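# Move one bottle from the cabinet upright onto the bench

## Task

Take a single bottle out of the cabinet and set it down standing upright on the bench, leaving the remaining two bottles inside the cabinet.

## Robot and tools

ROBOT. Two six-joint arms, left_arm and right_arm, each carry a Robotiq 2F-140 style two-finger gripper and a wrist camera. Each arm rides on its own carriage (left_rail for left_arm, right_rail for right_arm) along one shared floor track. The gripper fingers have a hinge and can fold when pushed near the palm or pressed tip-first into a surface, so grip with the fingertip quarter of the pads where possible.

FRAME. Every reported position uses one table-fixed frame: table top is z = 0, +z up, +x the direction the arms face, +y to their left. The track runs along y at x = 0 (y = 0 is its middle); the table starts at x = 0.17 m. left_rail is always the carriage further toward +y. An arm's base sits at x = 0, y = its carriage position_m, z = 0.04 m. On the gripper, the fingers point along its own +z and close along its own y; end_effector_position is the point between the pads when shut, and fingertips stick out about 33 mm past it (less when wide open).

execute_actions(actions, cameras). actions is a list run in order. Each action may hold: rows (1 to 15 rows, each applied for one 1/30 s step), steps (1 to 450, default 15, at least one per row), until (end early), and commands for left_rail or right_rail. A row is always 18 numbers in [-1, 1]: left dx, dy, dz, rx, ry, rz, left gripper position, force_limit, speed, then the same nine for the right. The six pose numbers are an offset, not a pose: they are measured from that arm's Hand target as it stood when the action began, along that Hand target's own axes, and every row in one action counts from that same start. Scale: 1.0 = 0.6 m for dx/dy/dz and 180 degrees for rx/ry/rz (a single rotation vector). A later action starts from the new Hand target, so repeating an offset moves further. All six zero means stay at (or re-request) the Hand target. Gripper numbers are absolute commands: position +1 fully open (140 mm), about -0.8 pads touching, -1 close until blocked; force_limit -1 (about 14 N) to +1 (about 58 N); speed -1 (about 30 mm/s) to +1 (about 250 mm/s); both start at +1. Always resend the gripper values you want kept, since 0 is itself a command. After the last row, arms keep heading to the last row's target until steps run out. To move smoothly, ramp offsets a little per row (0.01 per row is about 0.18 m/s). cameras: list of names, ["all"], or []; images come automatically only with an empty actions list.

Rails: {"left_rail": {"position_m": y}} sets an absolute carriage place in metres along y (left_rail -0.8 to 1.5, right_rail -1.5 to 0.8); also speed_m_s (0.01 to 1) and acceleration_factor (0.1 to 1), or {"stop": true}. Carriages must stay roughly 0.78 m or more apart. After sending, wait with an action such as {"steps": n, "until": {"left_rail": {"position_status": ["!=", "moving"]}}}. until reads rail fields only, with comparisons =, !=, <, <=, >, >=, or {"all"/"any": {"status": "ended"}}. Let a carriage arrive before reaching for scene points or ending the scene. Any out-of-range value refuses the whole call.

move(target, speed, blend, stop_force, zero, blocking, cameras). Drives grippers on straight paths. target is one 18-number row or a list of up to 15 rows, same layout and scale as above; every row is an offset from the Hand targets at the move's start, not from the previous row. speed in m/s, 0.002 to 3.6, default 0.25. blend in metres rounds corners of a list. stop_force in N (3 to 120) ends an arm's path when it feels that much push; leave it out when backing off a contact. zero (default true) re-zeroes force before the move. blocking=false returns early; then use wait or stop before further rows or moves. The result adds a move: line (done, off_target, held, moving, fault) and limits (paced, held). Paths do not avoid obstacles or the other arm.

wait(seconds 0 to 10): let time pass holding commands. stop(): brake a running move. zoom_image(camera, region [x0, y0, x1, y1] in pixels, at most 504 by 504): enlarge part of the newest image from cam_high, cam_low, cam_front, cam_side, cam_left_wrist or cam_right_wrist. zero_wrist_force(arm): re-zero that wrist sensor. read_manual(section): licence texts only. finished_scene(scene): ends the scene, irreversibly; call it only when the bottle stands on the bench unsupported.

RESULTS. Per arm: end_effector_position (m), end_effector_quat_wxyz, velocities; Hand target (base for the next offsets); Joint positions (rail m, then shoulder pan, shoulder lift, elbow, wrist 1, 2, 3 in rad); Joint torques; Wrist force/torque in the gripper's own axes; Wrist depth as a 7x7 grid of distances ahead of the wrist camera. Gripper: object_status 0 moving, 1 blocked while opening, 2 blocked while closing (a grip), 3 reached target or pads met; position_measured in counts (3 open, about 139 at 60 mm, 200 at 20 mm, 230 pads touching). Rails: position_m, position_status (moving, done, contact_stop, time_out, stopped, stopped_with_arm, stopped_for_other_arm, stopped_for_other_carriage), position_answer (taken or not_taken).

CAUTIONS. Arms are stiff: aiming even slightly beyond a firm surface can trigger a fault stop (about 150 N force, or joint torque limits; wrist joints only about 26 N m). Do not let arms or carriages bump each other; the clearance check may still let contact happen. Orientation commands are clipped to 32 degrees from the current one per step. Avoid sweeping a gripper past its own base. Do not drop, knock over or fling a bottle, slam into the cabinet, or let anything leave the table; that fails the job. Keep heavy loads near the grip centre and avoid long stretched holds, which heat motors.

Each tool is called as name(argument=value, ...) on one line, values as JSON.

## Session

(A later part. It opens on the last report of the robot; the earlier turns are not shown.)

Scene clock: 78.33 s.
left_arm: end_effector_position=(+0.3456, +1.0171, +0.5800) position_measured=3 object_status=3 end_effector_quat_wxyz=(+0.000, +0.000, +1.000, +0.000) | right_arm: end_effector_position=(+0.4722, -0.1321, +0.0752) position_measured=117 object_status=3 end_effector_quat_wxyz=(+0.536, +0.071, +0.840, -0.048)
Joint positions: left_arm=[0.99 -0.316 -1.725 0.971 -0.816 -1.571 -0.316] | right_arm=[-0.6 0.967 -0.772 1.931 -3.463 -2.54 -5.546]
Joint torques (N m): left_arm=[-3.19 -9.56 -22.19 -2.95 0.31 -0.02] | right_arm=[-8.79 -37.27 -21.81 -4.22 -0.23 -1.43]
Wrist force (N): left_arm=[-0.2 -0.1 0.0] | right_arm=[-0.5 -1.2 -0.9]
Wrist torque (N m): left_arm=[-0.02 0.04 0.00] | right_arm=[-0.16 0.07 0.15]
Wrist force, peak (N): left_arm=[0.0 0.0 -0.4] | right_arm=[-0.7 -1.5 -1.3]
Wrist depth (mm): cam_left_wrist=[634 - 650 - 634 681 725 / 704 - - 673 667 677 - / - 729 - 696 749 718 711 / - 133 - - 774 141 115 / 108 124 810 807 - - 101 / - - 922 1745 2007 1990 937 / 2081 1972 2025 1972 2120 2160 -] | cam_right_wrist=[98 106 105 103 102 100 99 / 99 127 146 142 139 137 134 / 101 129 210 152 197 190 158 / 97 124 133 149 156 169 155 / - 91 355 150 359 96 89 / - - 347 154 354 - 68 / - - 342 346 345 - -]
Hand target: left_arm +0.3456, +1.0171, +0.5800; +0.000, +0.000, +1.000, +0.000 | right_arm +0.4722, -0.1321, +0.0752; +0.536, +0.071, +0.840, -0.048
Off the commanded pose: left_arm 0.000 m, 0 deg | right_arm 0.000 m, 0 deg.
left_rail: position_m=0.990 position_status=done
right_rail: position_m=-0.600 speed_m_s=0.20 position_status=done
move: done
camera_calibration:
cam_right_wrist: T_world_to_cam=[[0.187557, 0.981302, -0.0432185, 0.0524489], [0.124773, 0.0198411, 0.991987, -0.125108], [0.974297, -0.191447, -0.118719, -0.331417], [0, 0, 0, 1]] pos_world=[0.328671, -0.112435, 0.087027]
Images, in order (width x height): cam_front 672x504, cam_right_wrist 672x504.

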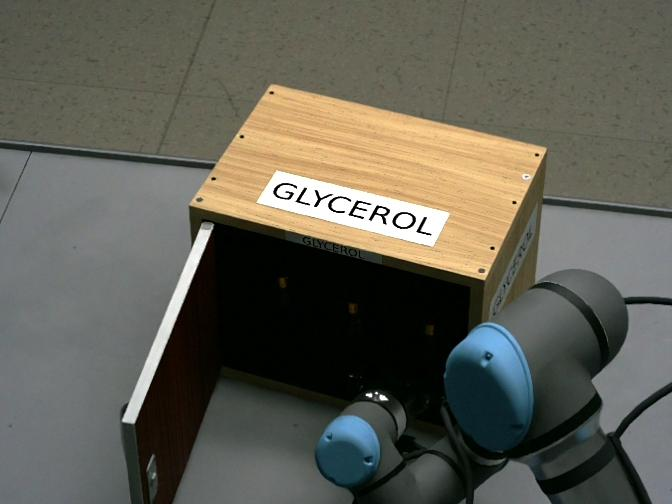

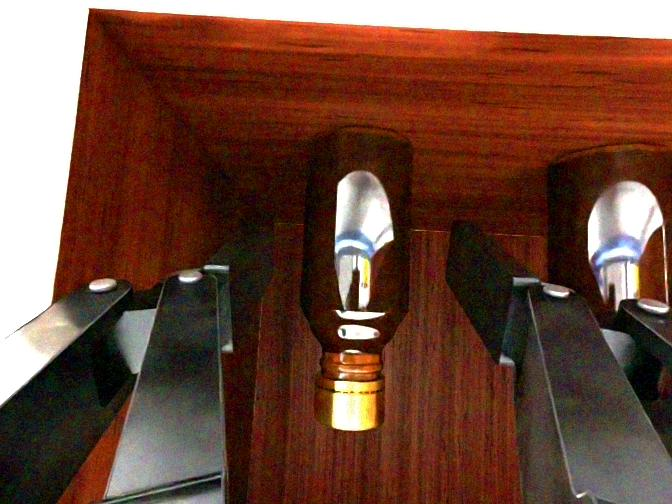

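move(target=[0,0,0,0,0,0,1,1,1,-0.0126,0,0.0272,0,0,0,0.1,-1,0], speed=0.04, stop_force=5, cameras=["cam_right_wrist","cam_front"])

zoom_image(camera="cam_right_wrist", region=[180, 80, 500, 430])

Scene clock: 80.07 s.
left_arm: end_effector_position=(+0.3456, +1.0171, +0.5800) position_measured=3 object_status=3 end_effector_quat_wxyz=(+0.000, +0.000, +1.000, +0.000) | right_arm: end_effector_position=(+0.4899, -0.1352, +0.0752) position_measured=117 object_status=3 end_effector_quat_wxyz=(+0.536, +0.071, +0.840, -0.048)
Joint positions: left_arm=[0.99 -0.316 -1.725 0.971 -0.816 -1.571 -0.316] | right_arm=[-0.6 0.937 -0.761 1.913 -3.487 -2.52 -5.585]
Joint torques (N m): left_arm=[-3.95 -9.95 -21.96 -2.9 0.35 -0.02] | right_arm=[-9.44 -37.75 -21.14 -4.26 -0.38 -1.37]
Wrist force (N): left_arm=[0.0 -0.2 0.0] | right_arm=[-0.8 -1.2 -1.1]
Wrist torque (N m): left_arm=[-0.03 0.00 0.00] | right_arm=[-0.18 0.13 0.15]
Wrist force, peak (N): left_arm=[0.0 -0.2 0.2] | right_arm=[-0.9 -1.2 -1.2]
Wrist depth (mm): cam_left_wrist=[- - 615 700 654 641 - / 639 657 - 687 679 700 - / - 689 696 - - - 744 / - 143 756 - 810 141 114 / 108 807 - - - - 101 / 883 866 2062 1829 1955 2363 - / 1955 1939 2043 2160 2120 2140 -] | cam_right_wrist=[98 106 105 102 102 100 99 / 100 128 146 135 137 137 134 / 101 130 209 134 177 209 144 / 98 125 132 132 139 320 145 / - 91 337 134 340 97 88 / - - 333 135 339 - 68 / - - 328 328 328 - -]
Hand target: left_arm +0.3456, +1.0171, +0.5800; +0.000, +0.000, +1.000, +0.000 | right_arm +0.4899, -0.1352, +0.0752; +0.536, +0.071, +0.840, -0.048
Off the commanded pose: left_arm 0.000 m, 0 deg | right_arm 0.000 m, 0 deg.
left_rail: position_m=0.990 position_status=done
right_rail: position_m=-0.600 speed_m_s=0.20 position_status=done
move: done
camera_calibration:
cam_right_wrist: T_world_to_cam=[[0.187557, 0.981302, -0.0432185, 0.0521525], [0.124773, 0.0198411, 0.991987, -0.127268], [0.974297, -0.191447, -0.118719, -0.349353], [0, 0, 0, 1]] pos_world=[0.346471, -0.115535, 0.087027]
Images, in order (width x height): cam_front 672x504, cam_right_wrist 672x504.

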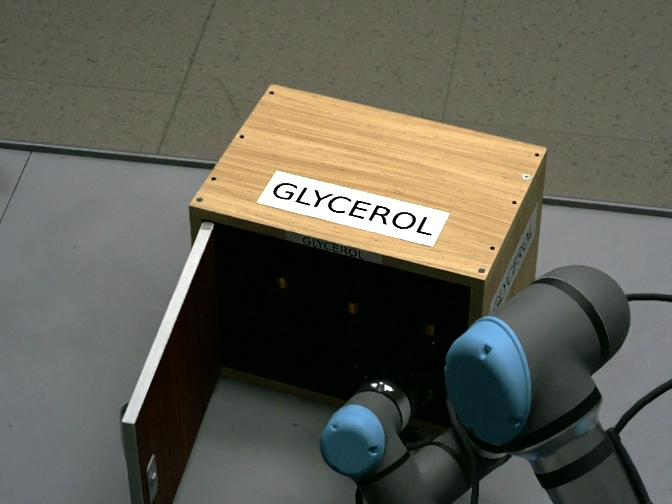

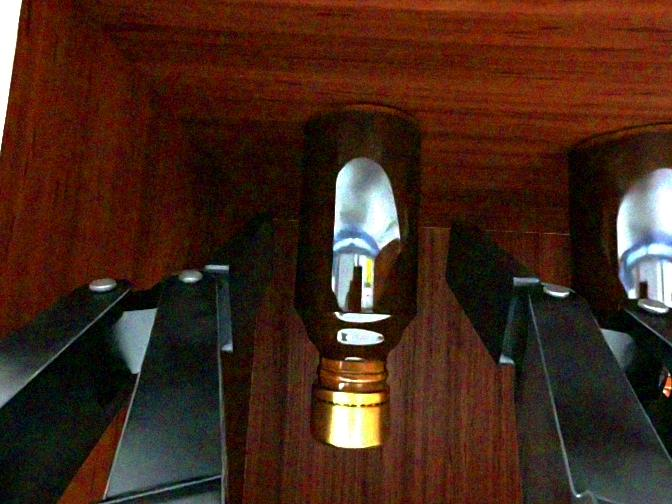

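Scaled by 1.440.

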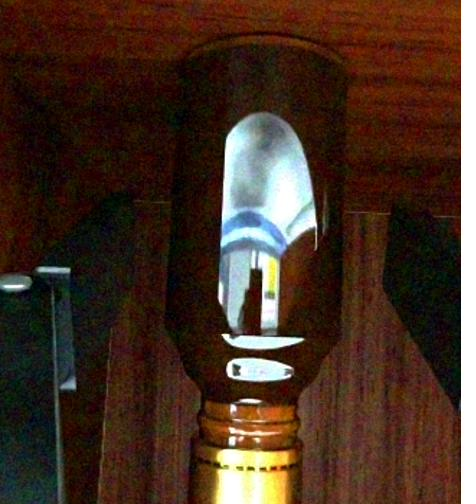

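execute_actions(actions=[{"rows":[[0,0,0,0,0,0,1,1,1,0,0,0,0,0,0,-1,-0.4,-1]],"steps":90}], cameras=["cam_right_wrist"])

Scene clock: 83.40 s.
left_arm: end_effector_position=(+0.3456, +1.0171, +0.5800) position_measured=3 object_status=3 end_effector_quat_wxyz=(+0.000, +0.000, +1.000, +0.000) | right_arm: end_effector_position=(+0.4899, -0.1351, +0.0752) position_measured=162 object_status=2 end_effector_quat_wxyz=(+0.536, +0.071, +0.840, -0.048)
Joint positions: left_arm=[0.99 -0.316 -1.725 0.971 -0.816 -1.571 -0.316] | right_arm=[-0.6 0.937 -0.761 1.913 -3.487 -2.52 -5.585]
Joint torques (N m): left_arm=[-4.51 -9.89 -22.29 -2.97 0.34 0.11] | right_arm=[-2.91 -38.83 -9.54 -1.61 -0.92 -1.35]
Wrist force (N): left_arm=[0.0 -0.2 0.1] | right_arm=[-2.5 -0.2 -1.9]
Wrist torque (N m): left_arm=[-0.03 -0.01 0.00] | right_arm=[-0.22 0.20 0.25]
Wrist force, peak (N): left_arm=[0.1 -0.1 -0.4] | right_arm=[-2.9 -0.2 -2.5]
Wrist depth (mm): cam_left_wrist=[- - 634 - - 692 667 / 689 692 - 643 - - 698 / 713 711 - 764 - - 796 / - 133 764 - 777 141 114 / 108 122 879 - 897 - 101 / 879 883 - 904 2493 1939 933 / 2081 1972 2025 2025 2081 2181 -] | cam_right_wrist=[98 107 105 103 102 100 99 / 100 128 146 135 138 136 134 / 101 131 210 135 177 210 144 / 103 125 188 132 134 350 145 / - 80 91 135 132 82 89 / - - 333 135 - - 72 / - - - 328 - - 69]
Hand target: left_arm +0.3456, +1.0171, +0.5800; +0.000, +0.000, +1.000, +0.000 | right_arm +0.4899, -0.1352, +0.0752; +0.536, +0.071, +0.840, -0.048
Off the commanded pose: left_arm 0.000 m, 0 deg | right_arm 0.000 m, 0 deg.
left_rail: position_m=0.990 position_status=done
right_rail: position_m=-0.600 speed_m_s=0.20 position_status=done
camera_calibration:
cam_right_wrist: T_world_to_cam=[[0.187557, 0.981302, -0.0432185, 0.0521525], [0.124773, 0.0198411, 0.991987, -0.127268], [0.974297, -0.191447, -0.118719, -0.349353], [0, 0, 0, 1]] pos_world=[0.346471, -0.115535, 0.087027]
Images, in order (width x height): cam_right_wrist 672x504.

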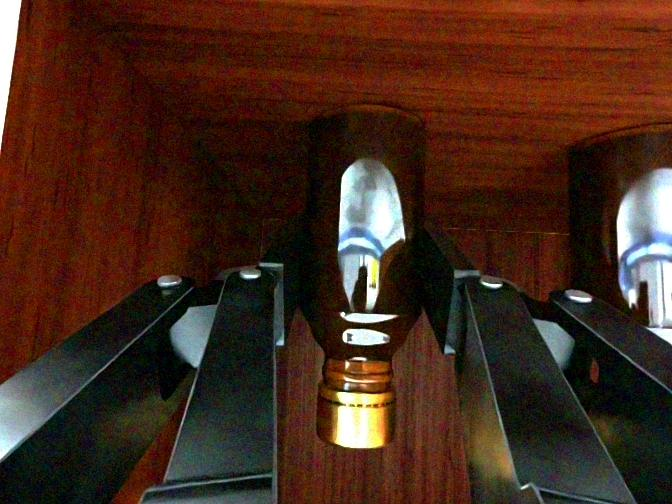

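move(target=[[0,0,0,0,0,0,1,1,1,-0.0454,0,-0.021,0,0,0,-1,-0.4,-1],[0,0,0,0,0,0,1,1,1,0.1303,0.002,-0.3993,0,0,0,-1,-0.4,-1],[0,0,0,0,0,0,1,1,1,0.1085,-0.25,-0.3495,0,0,0,-1,-0.4,-1]], speed=[0.05,0.1,0.1], blend=[0.005,0.02,0], cameras=["cam_right_wrist","cam_front","cam_side"])

Scene clock: 89.27 s.
left_arm: end_effector_position=(+0.3456, +1.0171, +0.5800) position_measured=3 object_status=3 end_effector_quat_wxyz=(+0.000, +0.000, +1.000, +0.000) | right_arm: end_effector_position=(+0.2499, -0.2457, +0.1051) position_measured=162 object_status=2 end_effector_quat_wxyz=(+0.536, +0.071, +0.840, -0.048)
Joint positions: left_arm=[0.99 -0.316 -1.725 0.971 -0.816 -1.571 -0.316] | right_arm=[-0.6 1.304 -1.158 2.436 -3.047 -2.698 -4.937]
Joint torques (N m): left_arm=[-4.31 -9.91 -22.2 -2.94 0.42 0.06] | right_arm=[-9.03 -22.04 2.06 -4.56 -1.91 -1.54]
Wrist force (N): left_arm=[0.1 0.1 0.2] | right_arm=[1.9 -1.3 -0.6]
Wrist torque (N m): left_arm=[0.03 -0.02 0.00] | right_arm=[-0.15 0.06 0.09]
Wrist force, peak (N): left_arm=[0.2 0.4 -0.1] | right_arm=[3.4 -1.1 0.6]
Wrist depth (mm): cam_left_wrist=[- 625 628 615 709 656 667 / - - - 692 - - 679 / - 718 - 741 759 729 - / - 131 - 766 777 141 114 / 108 816 - 879 790 - 101 / 876 1972 2081 2025 2338 1745 - / 1939 1906 2043 2062 2081 2202 -] | cam_right_wrist=[199 186 182 178 175 172 170 / 267 258 249 211 223 233 229 / 397 432 367 134 295 309 298 / - - - 132 135 568 365 / - 80 91 135 131 87 89 / - - - 135 - - 72 / - - - - - - 69]
Hand target: left_arm +0.3456, +1.0171, +0.5800; +0.000, +0.000, +1.000, +0.000 | right_arm +0.2499, -0.2458, +0.1050; +0.536, +0.071, +0.840, -0.048
Off the commanded pose: left_arm 0.000 m, 0 deg | right_arm 0.000 m, 0 deg.
left_rail: position_m=0.990 position_status=done
right_rail: position_m=-0.600 speed_m_s=0.20 position_status=done
move: done
camera_calibration:
cam_right_wrist: T_world_to_cam=[[0.187587, 0.981301, -0.0431233, 0.206976], [0.124767, 0.0197424, 0.99199, -0.12481], [0.974292, -0.191465, -0.11873, -0.133148], [0, 0, 0, 1]] pos_world=[0.106471, -0.226135, 0.116927]
Images, in order (width x height): cam_front 672x504, cam_side 672x504, cam_right_wrist 672x504.

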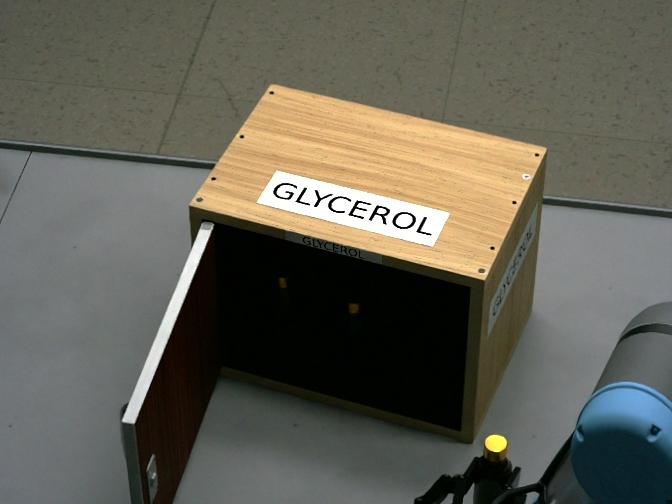

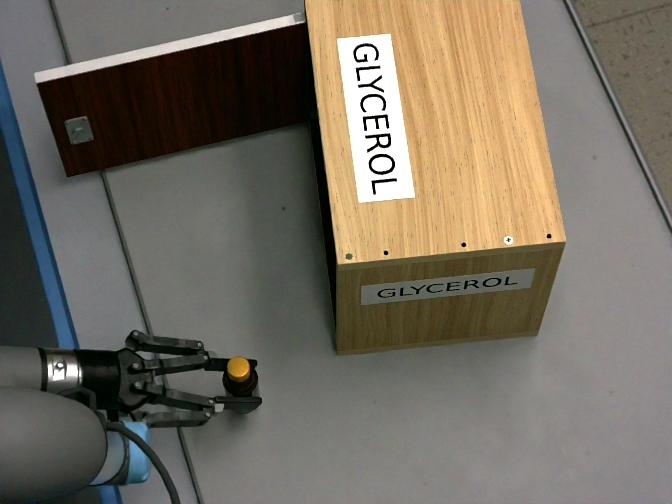

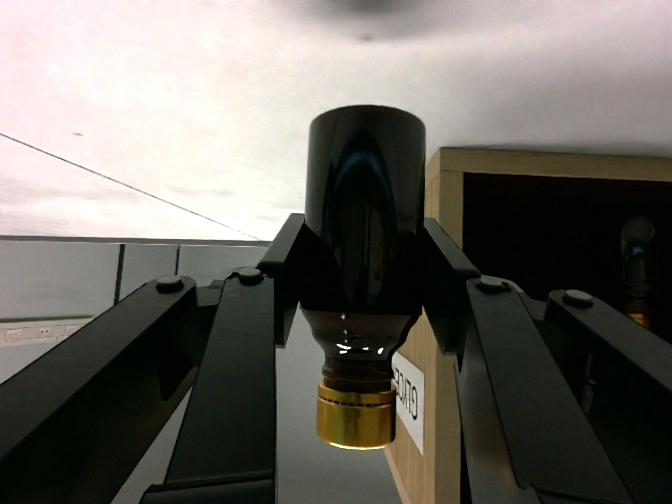

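move(target=[0,0,0,0,0,0,1,1,1,0.0907,0,0.0421,0,0,0,-1,-0.4,-1], speed=0.015, stop_force=4, cameras=["cam_right_wrist","cam_side"])

Scene clock: 93.87 s.
left_arm: end_effector_position=(+0.3456, +1.0171, +0.5800) position_measured=3 object_status=3 end_effector_quat_wxyz=(+0.000, +0.000, +1.000, +0.000) | right_arm: end_effector_position=(+0.2499, -0.2460, +0.0564) position_measured=162 object_status=2 end_effector_quat_wxyz=(+0.536, +0.071, +0.840, -0.048)
Joint positions: left_arm=[0.99 -0.316 -1.725 0.971 -0.816 -1.571 -0.316] | right_arm=[-0.6 1.304 -0.986 2.432 -3.216 -2.698 -4.937]
Joint torques (N m): left_arm=[-4.69 -9.69 -22.52 -2.96 0.43 0.06] | right_arm=[-4.88 -38.09 6.39 -1.86 -4.26 0.19]
Wrist force (N): left_arm=[0.2 0.0 -0.1] | right_arm=[0.7 -0.3 -1.4]
Wrist torque (N m): left_arm=[0.00 -0.03 0.00] | right_arm=[-0.06 -0.03 0.14]
Wrist force, peak (N): left_arm=[0.1 -0.3 0.2] | right_arm=[-14.7 -2.1 -7.6]
Wrist depth (mm): cam_left_wrist=[632 - 635 656 654 - 637 / - - - - - 700 - / - 709 - - 746 718 759 / - 143 - - 796 141 114 / 108 813 - - 837 - 101 / 1786 889 853 1800 1990 2025 - / 1955 1972 2062 1990 2025 2100 -] | cam_right_wrist=[115 107 106 104 102 100 99 / 152 150 135 135 138 136 134 / 261 248 239 134 177 212 207 / - 513 117 131 134 345 328 / - 81 85 134 132 82 89 / - - - 135 - - 72 / - - - - - - 69]
Hand target: left_arm +0.3456, +1.0171, +0.5800; +0.000, +0.000, +1.000, +0.000 | right_arm +0.2499, -0.2460, +0.0564; +0.536, +0.071, +0.840, -0.048 (not the last commanded pose)
Off the commanded pose: left_arm 0.000 m, 0 deg | right_arm 0.011 m, 0 deg.
left_rail: position_m=0.990 position_status=done
right_rail: position_m=-0.600 speed_m_s=0.20 position_status=done
move: contact (right_arm)
camera_calibration:
cam_right_wrist: T_world_to_cam=[[0.187664, 0.98128, -0.0432548, 0.205068], [0.124888, 0.019842, 0.991972, -0.0764855], [0.974261, -0.191559, -0.118827, -0.13898], [0, 0, 0, 1]] pos_world=[0.106472, -0.226335, 0.0682271]
Images, in order (width x height): cam_side 672x504, cam_right_wrist 672x504.

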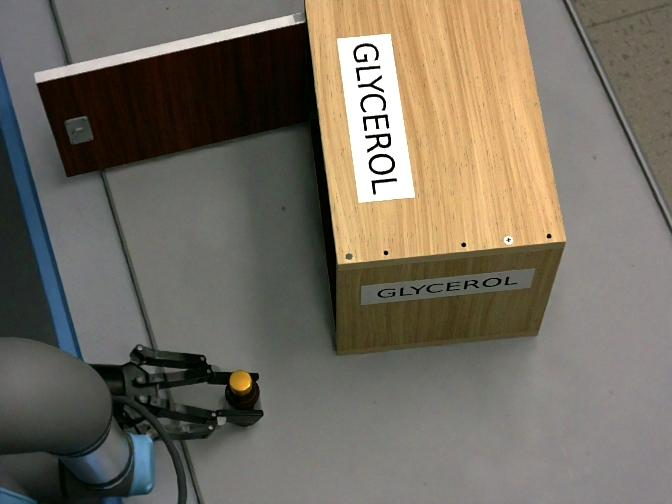

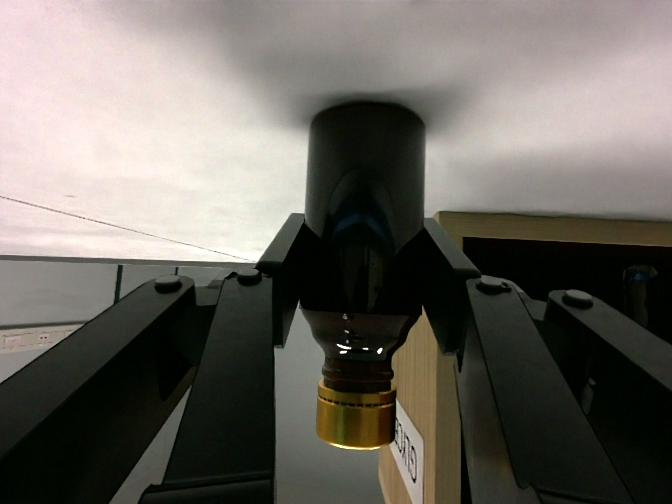

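move(target=[0,0,0,0,0,0,1,1,1,0.0015,0,0.0007,0,0,0,-1,-0.4,-1], speed=0.003, stop_force=3)

execute_actions(actions=[{"rows":[[0,0,0,0,0,0,1,1,1,0,0,0,0,0,0,-0.05,-1,-1]],"steps":75}], cameras=["cam_right_wrist"])

Scene clock: 94.67 s.
left_arm: end_effector_position=(+0.3456, +1.0171, +0.5800) position_measured=3 object_status=3 end_effector_quat_wxyz=(+0.000, +0.000, +1.000, +0.000) | right_arm: end_effector_position=(+0.2499, -0.2460, +0.0563) position_measured=162 object_status=2 end_effector_quat_wxyz=(+0.536, +0.071, +0.840, -0.048)
Joint positions: left_arm=[0.99 -0.316 -1.725 0.971 -0.816 -1.571 -0.316] | right_arm=[-0.6 1.304 -0.986 2.432 -3.216 -2.698 -4.937]
Joint torques (N m): left_arm=[-4.48 -9.87 -22.46 -2.99 0.57 -0.03] | right_arm=[-5.09 -37.34 3.13 -1.46 -1.26 -0.19]
Wrist force (N): left_arm=[0.0 -0.1 0.1] | right_arm=[-1.1 -0.3 -2.5]
Wrist torque (N m): left_arm=[-0.01 -0.01 0.00] | right_arm=[-0.12 0.05 0.18]
Wrist force, peak (N): left_arm=[0.2 -0.1 0.2] | right_arm=[-3.3 -1.3 -4.2]
Wrist depth (mm): cam_left_wrist=[639 - - 644 - - 654 / 661 650 594 689 - 709 613 / - 732 711 - - 746 - / - 132 - 766 - 141 114 / 108 124 - 843 850 843 101 / - 886 1990 1859 930 2140 - / 1955 2025 1955 1990 2160 2140 -] | cam_right_wrist=[115 106 110 104 101 100 99 / 152 150 146 135 138 136 134 / 260 248 236 135 177 209 208 / 452 409 378 132 134 346 328 / - 81 85 134 132 82 89 / - - - 135 - - 72 / - - - - - - 69]
Hand target: left_arm +0.3456, +1.0171, +0.5800; +0.000, +0.000, +1.000, +0.000 | right_arm +0.2499, -0.2460, +0.0563; +0.536, +0.071, +0.840, -0.048 (not the last commanded pose)
Off the commanded pose: left_arm 0.000 m, 0 deg | right_arm 0.001 m, 0 deg.
left_rail: position_m=0.990 position_status=done
right_rail: position_m=-0.600 speed_m_s=0.20 position_status=done
move: contact (right_arm)

Scene clock: 97.37 s.
left_arm: end_effector_position=(+0.3456, +1.0171, +0.5800) position_measured=3 object_status=3 end_effector_quat_wxyz=(+0.000, +0.000, +1.000, +0.000) | right_arm: end_effector_position=(+0.2499, -0.2460, +0.0563) position_measured=135 object_status=3 end_effector_quat_wxyz=(+0.536, +0.071, +0.840, -0.048)
Joint positions: left_arm=[0.99 -0.316 -1.725 0.971 -0.816 -1.571 -0.316] | right_arm=[-0.6 1.304 -0.986 2.432 -3.216 -2.698 -4.937]
Joint torques (N m): left_arm=[-4.77 -9.28 -21.81 -2.89 0.51 0.02] | right_arm=[-8.56 -37.12 2.7 -3.96 -1.13 -1.27]
Wrist force (N): left_arm=[0.0 0.0 -0.1] | right_arm=[0.1 -0.8 -1.5]
Wrist torque (N m): left_arm=[0.01 -0.01 0.00] | right_arm=[-0.05 -0.05 0.09]
Wrist force, peak (N): left_arm=[-0.2 -0.3 0.0] | right_arm=[-0.9 -0.3 -2.6]
Wrist depth (mm): cam_left_wrist=[634 646 - - - 665 - / 671 - - 687 - - 698 / - - - - 759 - - / - 132 - - 799 141 114 / 108 799 - - 856 - 101 / - 1990 2081 1906 1939 1990 - / 1990 2100 1990 2007 2081 2025 -] | cam_right_wrist=[115 103 106 104 102 100 99 / 152 150 146 135 138 136 134 / 294 248 240 135 176 209 207 / 572 518 127 131 134 293 326 / - 90 91 134 135 82 90 / - - - 135 330 - 71 / - - - - - - -]
Hand target: left_arm +0.3456, +1.0171, +0.5800; +0.000, +0.000, +1.000, +0.000 | right_arm +0.2499, -0.2460, +0.0563; +0.536, +0.071, +0.840, -0.048
Off the commanded pose: left_arm 0.000 m, 0 deg | right_arm 0.000 m, 0 deg.
left_rail: position_m=0.990 position_status=done
right_rail: position_m=-0.600 speed_m_s=0.20 position_status=done
camera_calibration:
cam_right_wrist: T_world_to_cam=[[0.187666, 0.981281, -0.0432363, 0.205062], [0.124885, 0.0198236, 0.991973, -0.0763902], [0.974261, -0.191559, -0.118827, -0.138992], [0, 0, 0, 1]] pos_world=[0.106472, -0.226335, 0.0681271]
Images, in order (width x height): cam_right_wrist 672x504.

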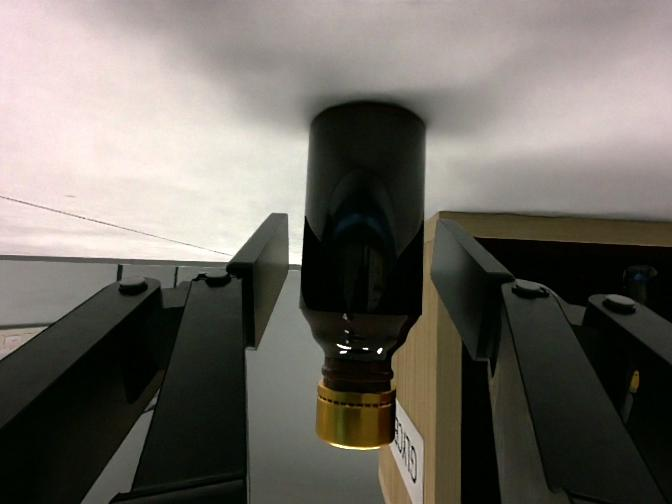

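move(target=[[0,0,0,0,0,0,1,1,1,0.0421,0,-0.0906,0,0,0,-0.05,-1,-1],[0,0,0,0,0,0,1,1,1,0.0500,0,-0.195,0,0,0,-0.05,-1,-1]], speed=0.08, blend=0.01, cameras=["cam_front","cam_side","cam_right_wrist","cam_high"])

Scene clock: 99.77 s.
left_arm: end_effector_position=(+0.3456, +1.0171, +0.5800) position_measured=3 object_status=3 end_effector_quat_wxyz=(+0.000, +0.000, +1.000, +0.000) | right_arm: end_effector_position=(+0.1329, -0.2257, +0.0784) position_measured=135 object_status=3 end_effector_quat_wxyz=(+0.536, +0.071, +0.840, -0.048)
Joint positions: left_arm=[0.99 -0.316 -1.725 0.971 -0.816 -1.571 -0.316] | right_arm=[-0.6 1.599 -1.194 2.291 -2.261 -2.666 -4.267]
Joint torques (N m): left_arm=[-4.62 -9.85 -22.15 -2.94 0.55 0.03] | right_arm=[8.86 -29.18 -20.86 -0.94 -0.99 1.25]
Wrist force (N): left_arm=[0.1 -0.1 0.1] | right_arm=[-0.2 -0.6 -1.2]
Wrist torque (N m): left_arm=[-0.02 -0.01 0.00] | right_arm=[-0.01 -0.02 -0.05]
Wrist force, peak (N): left_arm=[-0.2 -0.2 0.1] | right_arm=[0.4 -0.9 -2.1]
Wrist depth (mm): cam_left_wrist=[- - - 646 - 650 - / 683 665 683 - 727 667 - / 683 - - 746 739 790 - / 109 132 739 788 - 141 114 / 108 122 - - - - 101 / - - 889 897 1990 2025 - / 1972 2043 2120 2025 2120 2062 -] | cam_right_wrist=[170 167 164 161 158 156 154 / 219 210 201 192 186 180 177 / 341 326 310 256 291 257 274 / 3311 545 130 254 412 413 463 / - 90 91 257 395 82 89 / - - - - 401 - 70 / - - - 3311 - - -]
Hand target: left_arm +0.3456, +1.0171, +0.5800; +0.000, +0.000, +1.000, +0.000 | right_arm +0.1329, -0.2257, +0.0784; +0.536, +0.071, +0.840, -0.048
Off the commanded pose: left_arm 0.000 m, 0 deg | right_arm 0.000 m, 0 deg.
left_rail: position_m=0.990 position_status=done
right_rail: position_m=-0.600 speed_m_s=0.20 position_status=done
move: done
camera_calibration:
cam_right_wrist: T_world_to_cam=[[0.18758, 0.981301, -0.0431459, 0.20805], [0.124868, 0.0197463, 0.991977, -0.0841203], [0.97428, -0.191463, -0.118829, -0.0184685], [0, 0, 0, 1]] pos_world=[-0.0105287, -0.206035, 0.0902273]
Images, in order (width x height): cam_high 672x504, cam_front 672x504, cam_side 672x504, cam_right_wrist 672x504.

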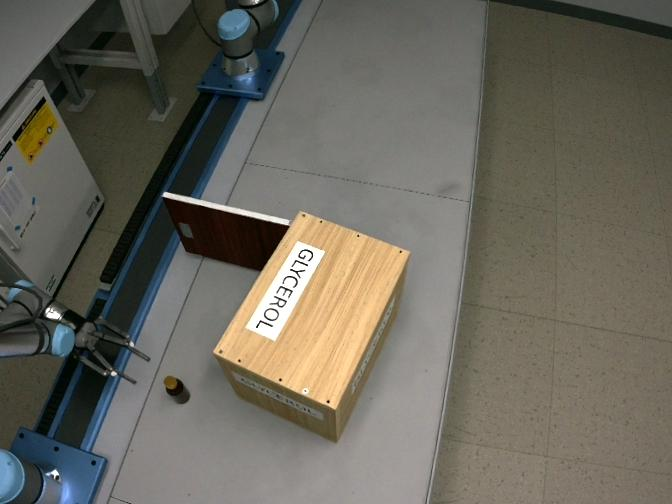

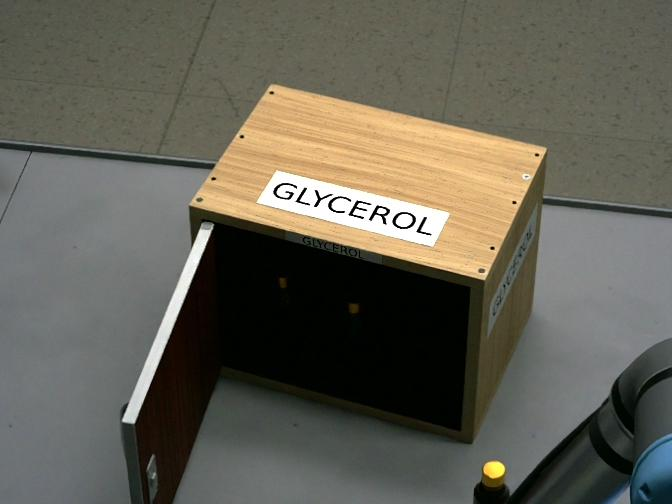

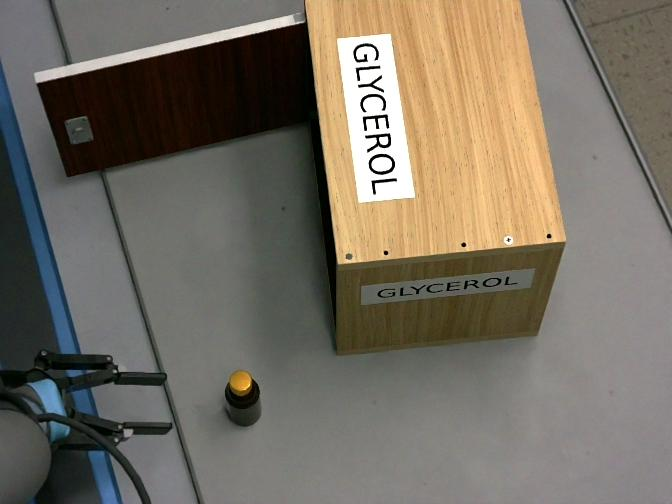

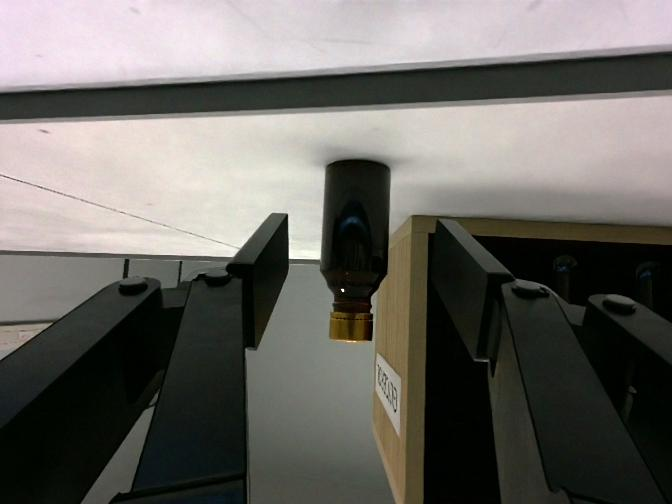

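execute_actions(actions=[{"right_rail":{"position_m":-0.42,"speed_m_s":0.3},"steps":120,"until":{"right_rail":{"position_status":["!=","moving"]}}}])

move(target=[[0,0,0,0,0,0,1,1,1,-0.0227,0.0457,-0.2113,-0.054,-0.138,-0.0104,-1,-1,0],[0,0,0,0,0,0,1,1,1,0.0067,0.473,-0.2793,-0.054,-0.138,-0.0104,-1,-1,0],[0,0,0,0,0,0,1,1,1,-0.073,0.5057,-0.1082,-0.054,-0.138,-0.0104,-1,-1,0]], speed=0.15, blend=0.02, cameras=["cam_side","cam_right_wrist","cam_low","cam_high"])

Scene clock: 102.83 s.
left_arm: end_effector_position=(+0.3456, +1.0171, +0.5800) position_measured=3 object_status=3 end_effector_quat_wxyz=(+0.000, +0.000, +1.000, +0.000) | right_arm: end_effector_position=(+0.1329, -0.0457, +0.0784) position_measured=135 object_status=3 end_effector_quat_wxyz=(+0.536, +0.071, +0.840, -0.048)
Joint positions: left_arm=[0.99 -0.316 -1.725 0.971 -0.816 -1.571 -0.316] | right_arm=[-0.42 1.599 -1.194 2.291 -2.261 -2.666 -4.266]
Joint torques (N m): left_arm=[-5.36 -9.9 -22.03 -2.91 0.52 0.06] | right_arm=[1.93 -29.21 -12.25 -1.71 -1.85 1.15]
Wrist force (N): left_arm=[0.1 -0.1 0.0] | right_arm=[0.1 -0.7 -1.2]
Wrist torque (N m): left_arm=[-0.01 -0.02 0.00] | right_arm=[-0.02 -0.06 -0.05]
Wrist force, peak (N): left_arm=[0.1 -0.3 -0.2] | right_arm=[0.0 -1.6 -1.1]
Wrist depth (mm): cam_left_wrist=[- 616 - - 659 729 698 / - - - - 689 - 685 / - 683 - - 736 - - / - 143 - - - 141 114 / 108 796 - - - - 101 / - - - 879 1990 1815 - / 2025 1990 2007 2062 2140 2120 -] | cam_right_wrist=[170 167 164 161 158 156 154 / 221 212 199 190 186 181 177 / 343 291 316 302 293 279 273 / 605 285 116 619 172 452 351 / - 90 130 703 504 82 90 / - - 536 681 692 - 71 / - - 452 459 - - -]
Hand target: left_arm +0.3456, +1.0171, +0.5800; +0.000, +0.000, +1.000, +0.000 | right_arm +0.1329, -0.0457, +0.0784; +0.536, +0.071, +0.840, -0.048
Tool commands: left_gripper/position=+1.0 left_gripper/force_limit=+1.0 left_gripper/speed=+1.0 right_gripper/position=-0.05 right_gripper/force_limit=-1.0 right_gripper/speed=-1.0
Off the commanded pose: left_arm 0.000 m, 0 deg | right_arm 0.000 m, 0 deg.
left_rail: position_m=0.990 position_status=done
right_rail: position_m=-0.420 speed_m_s=0.30 position_status=done

Scene clock: 107.67 s.
left_arm: end_effector_position=(+0.3456, +1.0171, +0.5800) position_measured=3 object_status=3 end_effector_quat_wxyz=(+0.000, +0.000, +1.000, +0.000) | right_arm: end_effector_position=(+0.1447, +0.2605, +0.1440) position_measured=233 object_status=3 end_effector_quat_wxyz=(+0.707, +0.000, +0.707, +0.000)
Joint positions: left_arm=[0.99 -0.316 -1.725 0.971 -0.816 -1.571 -0.316] | right_arm=[-0.42 1.619 -0.6 1.133 -0.524 -3.093 -3.133]
Joint torques (N m): left_arm=[-5.4 -9.76 -22.55 -2.99 0.58 -0.02] | right_arm=[-8.96 -63.12 -7.08 -1.15 -2.18 -1.56]
Wrist force (N): left_arm=[-0.1 -0.1 0.0] | right_arm=[0.1 -0.9 -1.7]
Wrist torque (N m): left_arm=[-0.02 0.03 0.00] | right_arm=[-0.04 0.04 0.10]
Wrist force, peak (N): left_arm=[0.2 -0.2 0.2] | right_arm=[-0.1 -0.2 -2.8]
Wrist depth (mm): cam_left_wrist=[630 - 620 - 650 625 - / - - - 667 685 - 687 / 681 707 - 700 - 746 785 / - 133 - 785 - 141 115 / 108 124 - 843 883 - 101 / - 1939 883 907 1939 1922 - / 2043 1990 2007 2120 2181 2120 -] | cam_right_wrist=[114 148 307 395 387 429 426 / 109 149 268 - - - - / - 150 239 - - 3525 - / 116 163 217 120 - - - / 120 133 85 86 93 81 - / - 59 72 - - 76 - / - - - - - 67 -]
Hand target: left_arm +0.3456, +1.0171, +0.5800; +0.000, +0.000, +1.000, +0.000 | right_arm +0.1448, +0.2605, +0.1440; +0.707, +0.000, +0.707, +0.000
Off the commanded pose: left_arm 0.000 m, 0 deg | right_arm 0.000 m, 0 deg.
left_rail: position_m=0.990 position_status=done
right_rail: position_m=-0.420 speed_m_s=0.30 position_status=done
move: done
camera_calibration:
cam_right_wrist: T_world_to_cam=[[0.0322445, 0.9991, -0.0275683, -0.252854], [-0.309393, 0.0362055, 0.950245, -0.0956974], [0.950387, -0.0221107, 0.310282, -0.0316001], [0, 0, 0, 1]] pos_world=[0.0085773, 0.255393, 0.0937701]
Images, in order (width x height): cam_high 672x504, cam_low 672x504, cam_side 672x504, cam_right_wrist 672x504.

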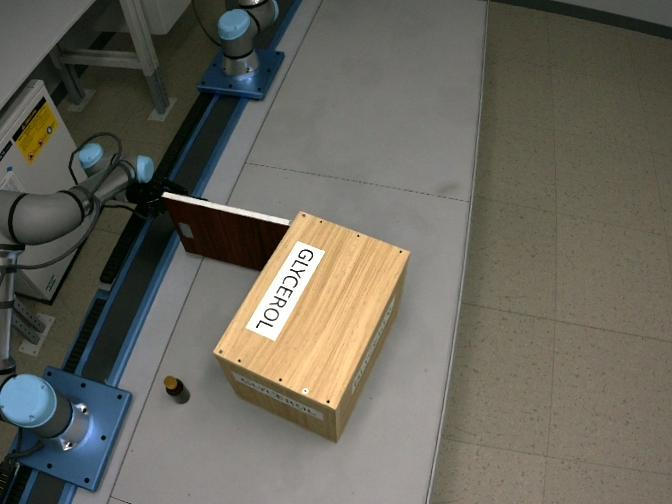

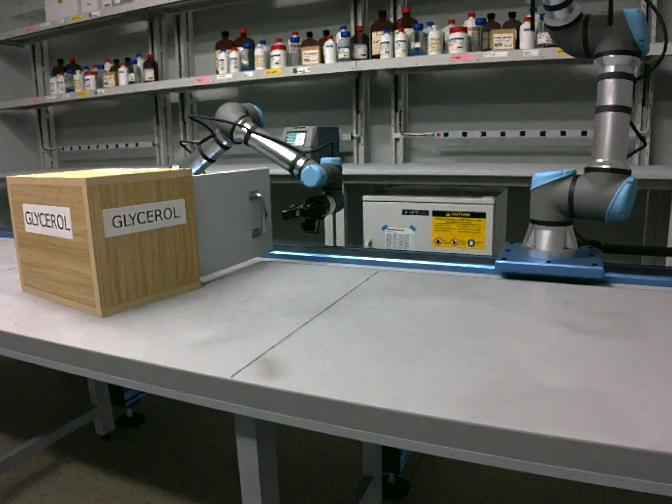

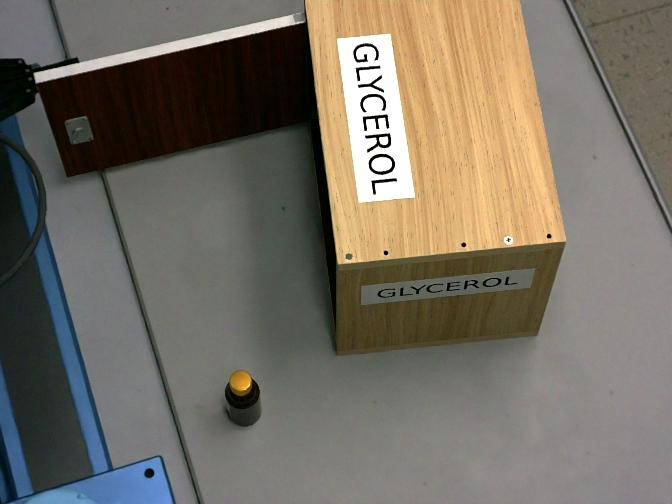

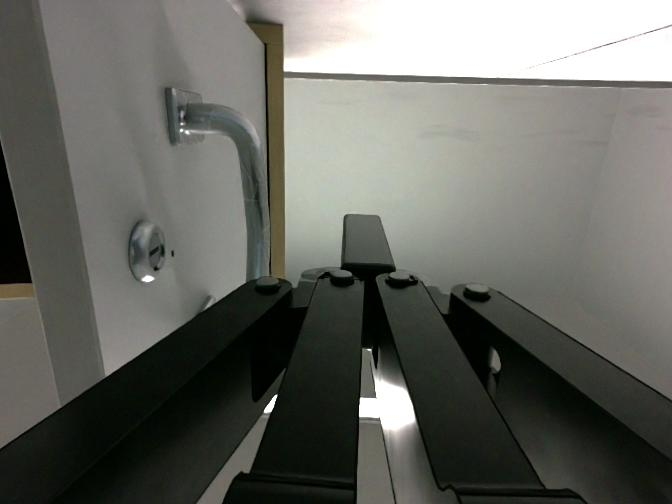

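move(target=[[0,0,0,0,0,0,1,1,1,0,-0.092,-0.008,0,0,0,-1,-1,0],[0,0,0,0,0,0,1,1,1,0,-0.266,-0.002,0,0,0,-1,-1,0],[0,0,0,0,0,0,1,1,1,0,-0.426,0.073,0,0,0,-1,-1,0]], speed=0.07, blend=0.01, stop_force=20, cameras=["cam_side","cam_right_wrist","cam_front"])

Scene clock: 114.70 s.
left_arm: end_effector_position=(+0.3456, +1.0171, +0.5800) position_measured=3 object_status=3 end_effector_quat_wxyz=(+0.000, +0.000, +1.000, +0.000) | right_arm: end_effector_position=(+0.1886, +0.0049, +0.1440) position_measured=233 object_status=3 end_effector_quat_wxyz=(+0.706, +0.000, +0.708, +0.000)
Joint positions: left_arm=[0.99 -0.316 -1.725 0.971 -0.816 -1.571 -0.316] | right_arm=[-0.42 1.545 -1.048 2.032 -0.908 -3.167 -3.065]
Joint torques (N m): left_arm=[-5.5 -9.64 -22.04 -2.98 0.61 0.11] | right_arm=[-9.64 -41.88 0.55 -1.1 -1.52 -1.29]
Wrist force (N): left_arm=[0.1 0.2 -0.2] | right_arm=[0.6 0.1 -2.4]
Wrist torque (N m): left_arm=[0.05 -0.01 0.00] | right_arm=[-0.04 0.06 0.09]
Wrist force, peak (N): left_arm=[0.1 -0.3 0.2] | right_arm=[0.0 0.5 -2.8]
Wrist depth (mm): cam_left_wrist=[632 650 - - 659 663 659 / 661 707 683 673 - - - / 713 707 709 - - - 746 / - 133 679 - - 141 114 / 108 843 - 843 856 883 101 / 886 886 876 2081 1875 2025 - / 1922 2062 2043 2120 2062 2120 -] | cam_right_wrist=[388 333 113 144 206 370 424 / - 362 119 146 203 368 5083 / - 395 125 163 207 426 5604 / - 394 130 144 225 428 - / - - 85 86 93 82 - / - 59 72 - - 76 - / - - - - - 67 -]
Hand target: left_arm +0.3456, +1.0171, +0.5800; +0.000, +0.000, +1.000, +0.000 | right_arm +0.1886, +0.0049, +0.1440; +0.707, +0.000, +0.707, +0.000
Off the commanded pose: left_arm 0.000 m, 0 deg | right_arm 0.000 m, 0 deg.
left_rail: position_m=0.990 position_status=done
right_rail: position_m=-0.420 speed_m_s=0.30 position_status=done
move: done
camera_calibration:
cam_right_wrist: T_world_to_cam=[[0.0322744, 0.999097, -0.0276163, 0.0011178], [-0.307165, 0.0362085, 0.950967, -0.0733952], [0.951109, -0.0222091, 0.308056, -0.0787069], [0, 0, 0, 1]] pos_world=[0.0522783, -0.000207277, 0.0940735]
Images, in order (width x height): cam_front 672x504, cam_side 672x504, cam_right_wrist 672x504.

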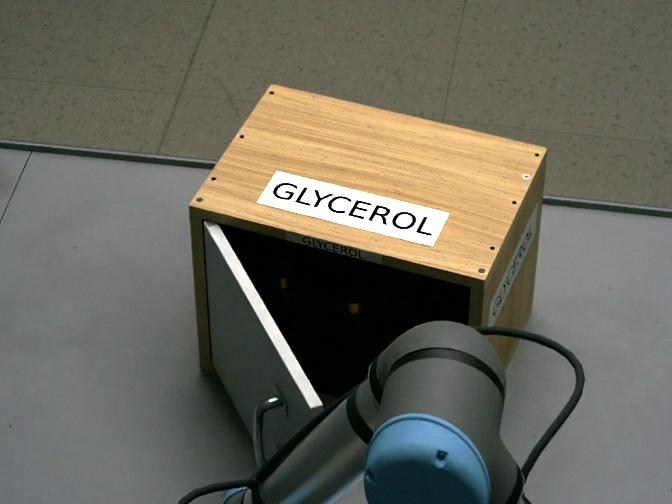

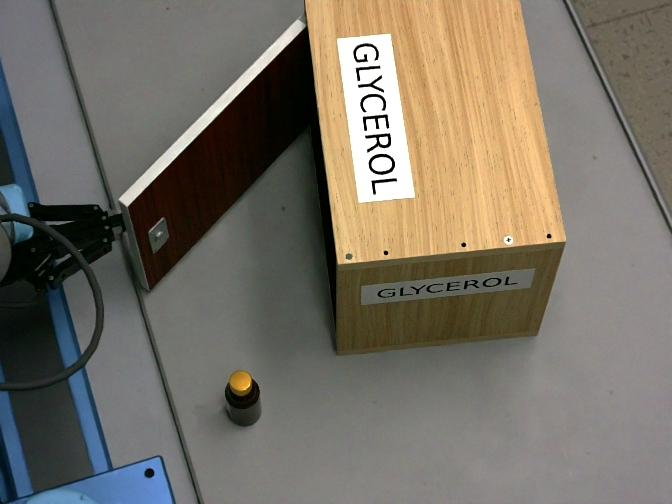

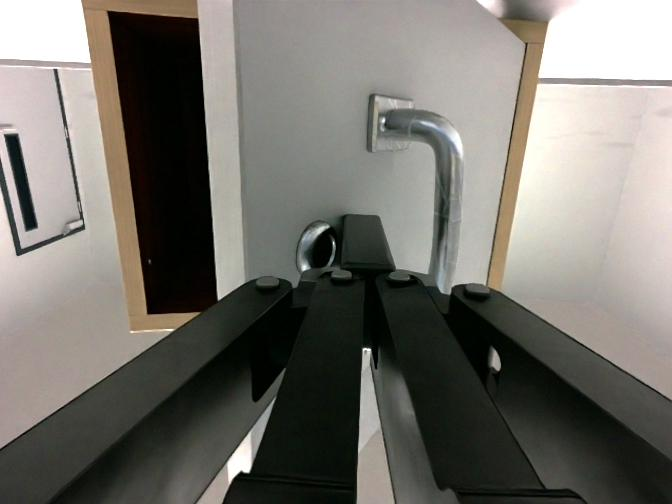

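move(target=[0,0,0,0,0,0,1,1,1,0,0.1333,-0.1333,0,0,0,-1,-1,0], speed=0.12)

execute_actions(actions=[{"right_rail":{"position_m":-0.55,"speed_m_s":0.3},"steps":120,"until":{"right_rail":{"position_status":["!=","moving"]}}}])

Scene clock: 116.73 s.
left_arm: end_effector_position=(+0.3456, +1.0171, +0.5800) position_measured=3 object_status=3 end_effector_quat_wxyz=(+0.000, +0.000, +1.000, +0.000) | right_arm: end_effector_position=(+0.1086, +0.0849, +0.1440) position_measured=233 object_status=3 end_effector_quat_wxyz=(+0.707, +0.000, +0.707, +0.000)
Joint positions: left_arm=[0.99 -0.316 -1.725 0.971 -0.816 -1.571 -0.316] | right_arm=[-0.42 1.705 -0.899 1.737 -0.841 -3.008 -3.146]
Joint torques (N m): left_arm=[-6.02 -9.49 -22.3 -3.05 0.66 0.07] | right_arm=[9.45 -36.5 -24.03 1.27 1.2 1.2]
Wrist force (N): left_arm=[-0.1 -0.1 0.1] | right_arm=[0.0 -0.8 -2.0]
Wrist torque (N m): left_arm=[-0.02 0.02 0.00] | right_arm=[-0.02 0.04 0.02]
Wrist force, peak (N): left_arm=[-0.1 -0.3 -0.1] | right_arm=[-0.2 0.1 -2.8]
Wrist depth (mm): cam_left_wrist=[630 - 597 608 - 650 656 / - - - - - - - / - - - - - - 761 / - 131 - - - 141 115 / 108 816 837 - - - 101 / 1815 904 856 1859 2246 1656 922 / 1972 1990 1972 2100 2025 2100 -] | cam_right_wrist=[392 195 241 330 412 377 423 / - 202 248 334 466 - - / 3643 213 262 361 504 - - / 3768 225 271 135 513 - - / - 222 85 86 93 81 - / - 59 72 - - 76 - / - - - - - 67 -]
Hand target: left_arm +0.3456, +1.0171, +0.5800; +0.000, +0.000, +1.000, +0.000 | right_arm +0.1086, +0.0849, +0.1440; +0.707, +0.000, +0.707, +0.000
Off the commanded pose: left_arm 0.000 m, 0 deg | right_arm 0.000 m, 0 deg.
left_rail: position_m=0.990 position_status=done
right_rail: position_m=-0.420 speed_m_s=0.30 position_status=done
move: done

Scene clock: 118.00 s.
left_arm: end_effector_position=(+0.3456, +1.0171, +0.5800) position_measured=3 object_status=3 end_effector_quat_wxyz=(+0.000, +0.000, +1.000, +0.000) | right_arm: end_effector_position=(+0.1086, -0.0451, +0.1440) position_measured=233 object_status=3 end_effector_quat_wxyz=(+0.707, +0.000, +0.707, +0.000)
Joint positions: left_arm=[0.99 -0.316 -1.725 0.971 -0.816 -1.571 -0.316] | right_arm=[-0.55 1.705 -0.899 1.736 -0.838 -3.008 -3.143]
Joint torques (N m): left_arm=[-5.82 -9.55 -22.17 -2.94 0.69 0] | right_arm=[3.57 -35.8 -23.1 1.26 -0.18 1.18]
Wrist force (N): left_arm=[0.0 -0.1 0.0] | right_arm=[0.1 -0.7 -1.9]
Wrist torque (N m): left_arm=[-0.01 0.00 0.00] | right_arm=[0.01 0.01 0.02]
Wrist force, peak (N): left_arm=[-0.1 -0.2 -0.2] | right_arm=[-0.1 -1.6 -2.0]
Wrist depth (mm): cam_left_wrist=[644 - 644 644 - - - / - 677 725 681 - - - / 739 725 - 725 749 761 - / - 133 - - - 141 114 / 108 122 - - - 886 101 / 872 1844 893 - 1890 937 - / 2043 1990 2043 2224 2120 2100 -] | cam_right_wrist=[247 - 397 403 206 336 428 / 267 - 666 681 217 407 - / - - 703 717 254 451 - / - 5604 536 134 264 499 - / - - 85 86 93 82 - / - 59 72 - - 76 - / - - - - - 67 -]
Hand target: left_arm +0.3456, +1.0171, +0.5800; +0.000, +0.000, +1.000, +0.000 | right_arm +0.1086, -0.0451, +0.1440; +0.707, +0.000, +0.707, +0.000
Tool commands: left_gripper/position=+1.0 left_gripper/force_limit=+1.0 left_gripper/speed=+1.0 right_gripper/position=-1.0 right_gripper/force_limit=-1.0 right_gripper/speed=+0.0
Off the commanded pose: left_arm 0.000 m, 0 deg | right_arm 0.000 m, 0 deg.
left_rail: position_m=0.990 position_status=done
right_rail: position_m=-0.550 speed_m_s=0.30 position_status=done

move(target=[[0,0,0,0,0,0,1,1,1,0,0.1085,0.003,0,0,0,-1,-1,0],[0,0,0,0,0,0,1,1,1,0,0.1085,0.069,0,0,0,-1,-1,0],[0,0,0,0,0,0,1,1,1,0,-0.015,0.224,0,0,0,-1,-1,0],[0,0,0,0,0,0,1,1,1,0,-0.085,0.3357,0,0,0,-1,-1,0],[0,0,0,0,0,0,1,1,1,0,-0.1167,0.419,0,0,0,-1,-1,0]], speed=0.07, blend=0.01, stop_force=20, cameras=["cam_side","cam_right_wrist","cam_front"])

Scene clock: 124.43 s.
left_arm: end_effector_position=(+0.3456, +1.0171, +0.5800) position_measured=3 object_status=3 end_effector_quat_wxyz=(+0.000, +0.000, +1.000, +0.000) | right_arm: end_effector_position=(+0.3600, -0.1151, +0.1440) position_measured=233 object_status=3 end_effector_quat_wxyz=(+0.707, +0.000, +0.707, +0.000)
Joint positions: left_arm=[0.99 -0.316 -1.725 0.971 -0.816 -1.571 -0.316] | right_arm=[-0.55 1.149 -1.065 2.068 -1.002 -3.563 -3.141]
Joint torques (N m): left_arm=[-5.99 -9.67 -22.64 -3.04 0.65 0.06] | right_arm=[-10.42 -41.59 -0.26 -2.22 -1.76 -1.37]
Wrist force (N): left_arm=[0.0 0.0 0.0] | right_arm=[-0.7 0.2 -2.8]
Wrist torque (N m): left_arm=[0.01 0.01 0.00] | right_arm=[0.06 0.08 0.12]
Wrist force, peak (N): left_arm=[0.0 -0.4 0.1] | right_arm=[-0.3 -1.0 -3.6]
Wrist depth (mm): cam_left_wrist=[- 628 - - 679 - - / 665 654 - 709 - 689 - / 673 739 - - - 769 - / - 132 - - 825 141 115 / 108 123 - 840 834 - 101 / - - - 889 2062 1939 933 / 1939 2043 2007 2062 2120 2160 -] | cam_right_wrist=[609 158 140 149 157 167 180 / 3704 168 148 156 162 178 192 / - 178 155 165 166 191 205 / 4285 190 162 153 180 203 221 / 4371 - 85 86 93 88 239 / - 59 72 - - 76 - / - - - - - 67 -]
Hand target: left_arm +0.3456, +1.0171, +0.5800; +0.000, +0.000, +1.000, +0.000 | right_arm +0.3600, -0.1151, +0.1440; +0.707, +0.000, +0.707, +0.000
Off the commanded pose: left_arm 0.000 m, 0 deg | right_arm 0.000 m, 0 deg.
left_rail: position_m=0.990 position_status=done
right_rail: position_m=-0.550 speed_m_s=0.30 position_status=done
move: done
camera_calibration:
cam_right_wrist: T_world_to_cam=[[0.0322296, 0.9991, -0.0275877, 0.115474], [-0.308882, 0.0362074, 0.950411, -0.0156476], [0.950554, -0.02211, 0.309771, -0.244418], [0, 0, 0, 1]] pos_world=[0.223778, -0.120207, 0.0937709]
Images, in order (width x height): cam_front 672x504, cam_side 672x504, cam_right_wrist 672x504.

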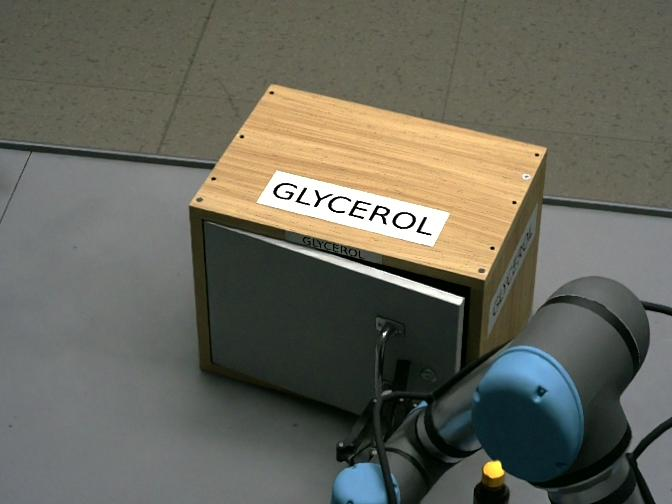

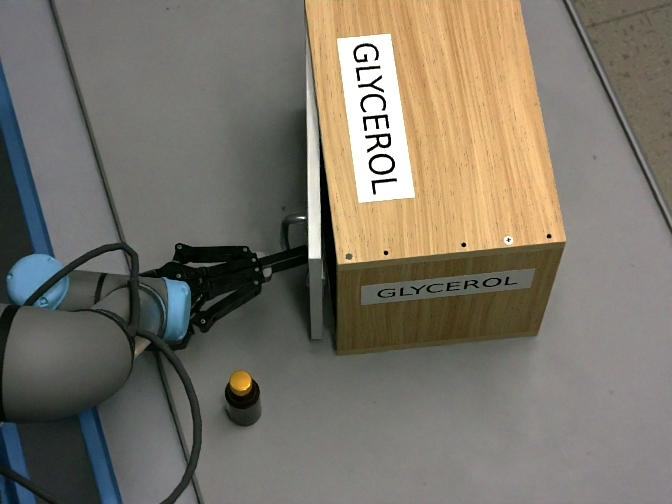

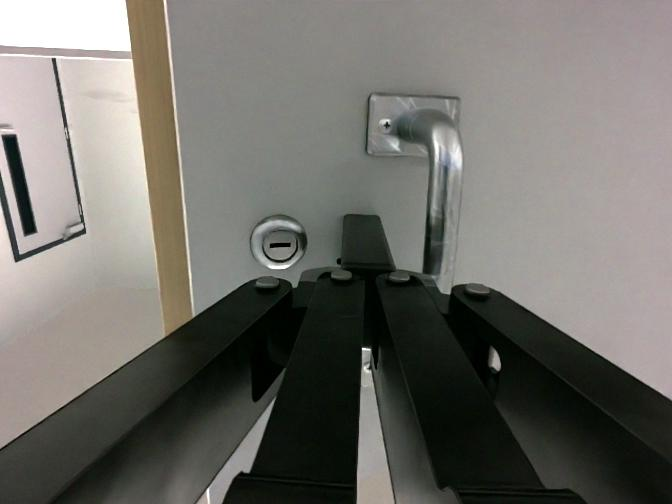

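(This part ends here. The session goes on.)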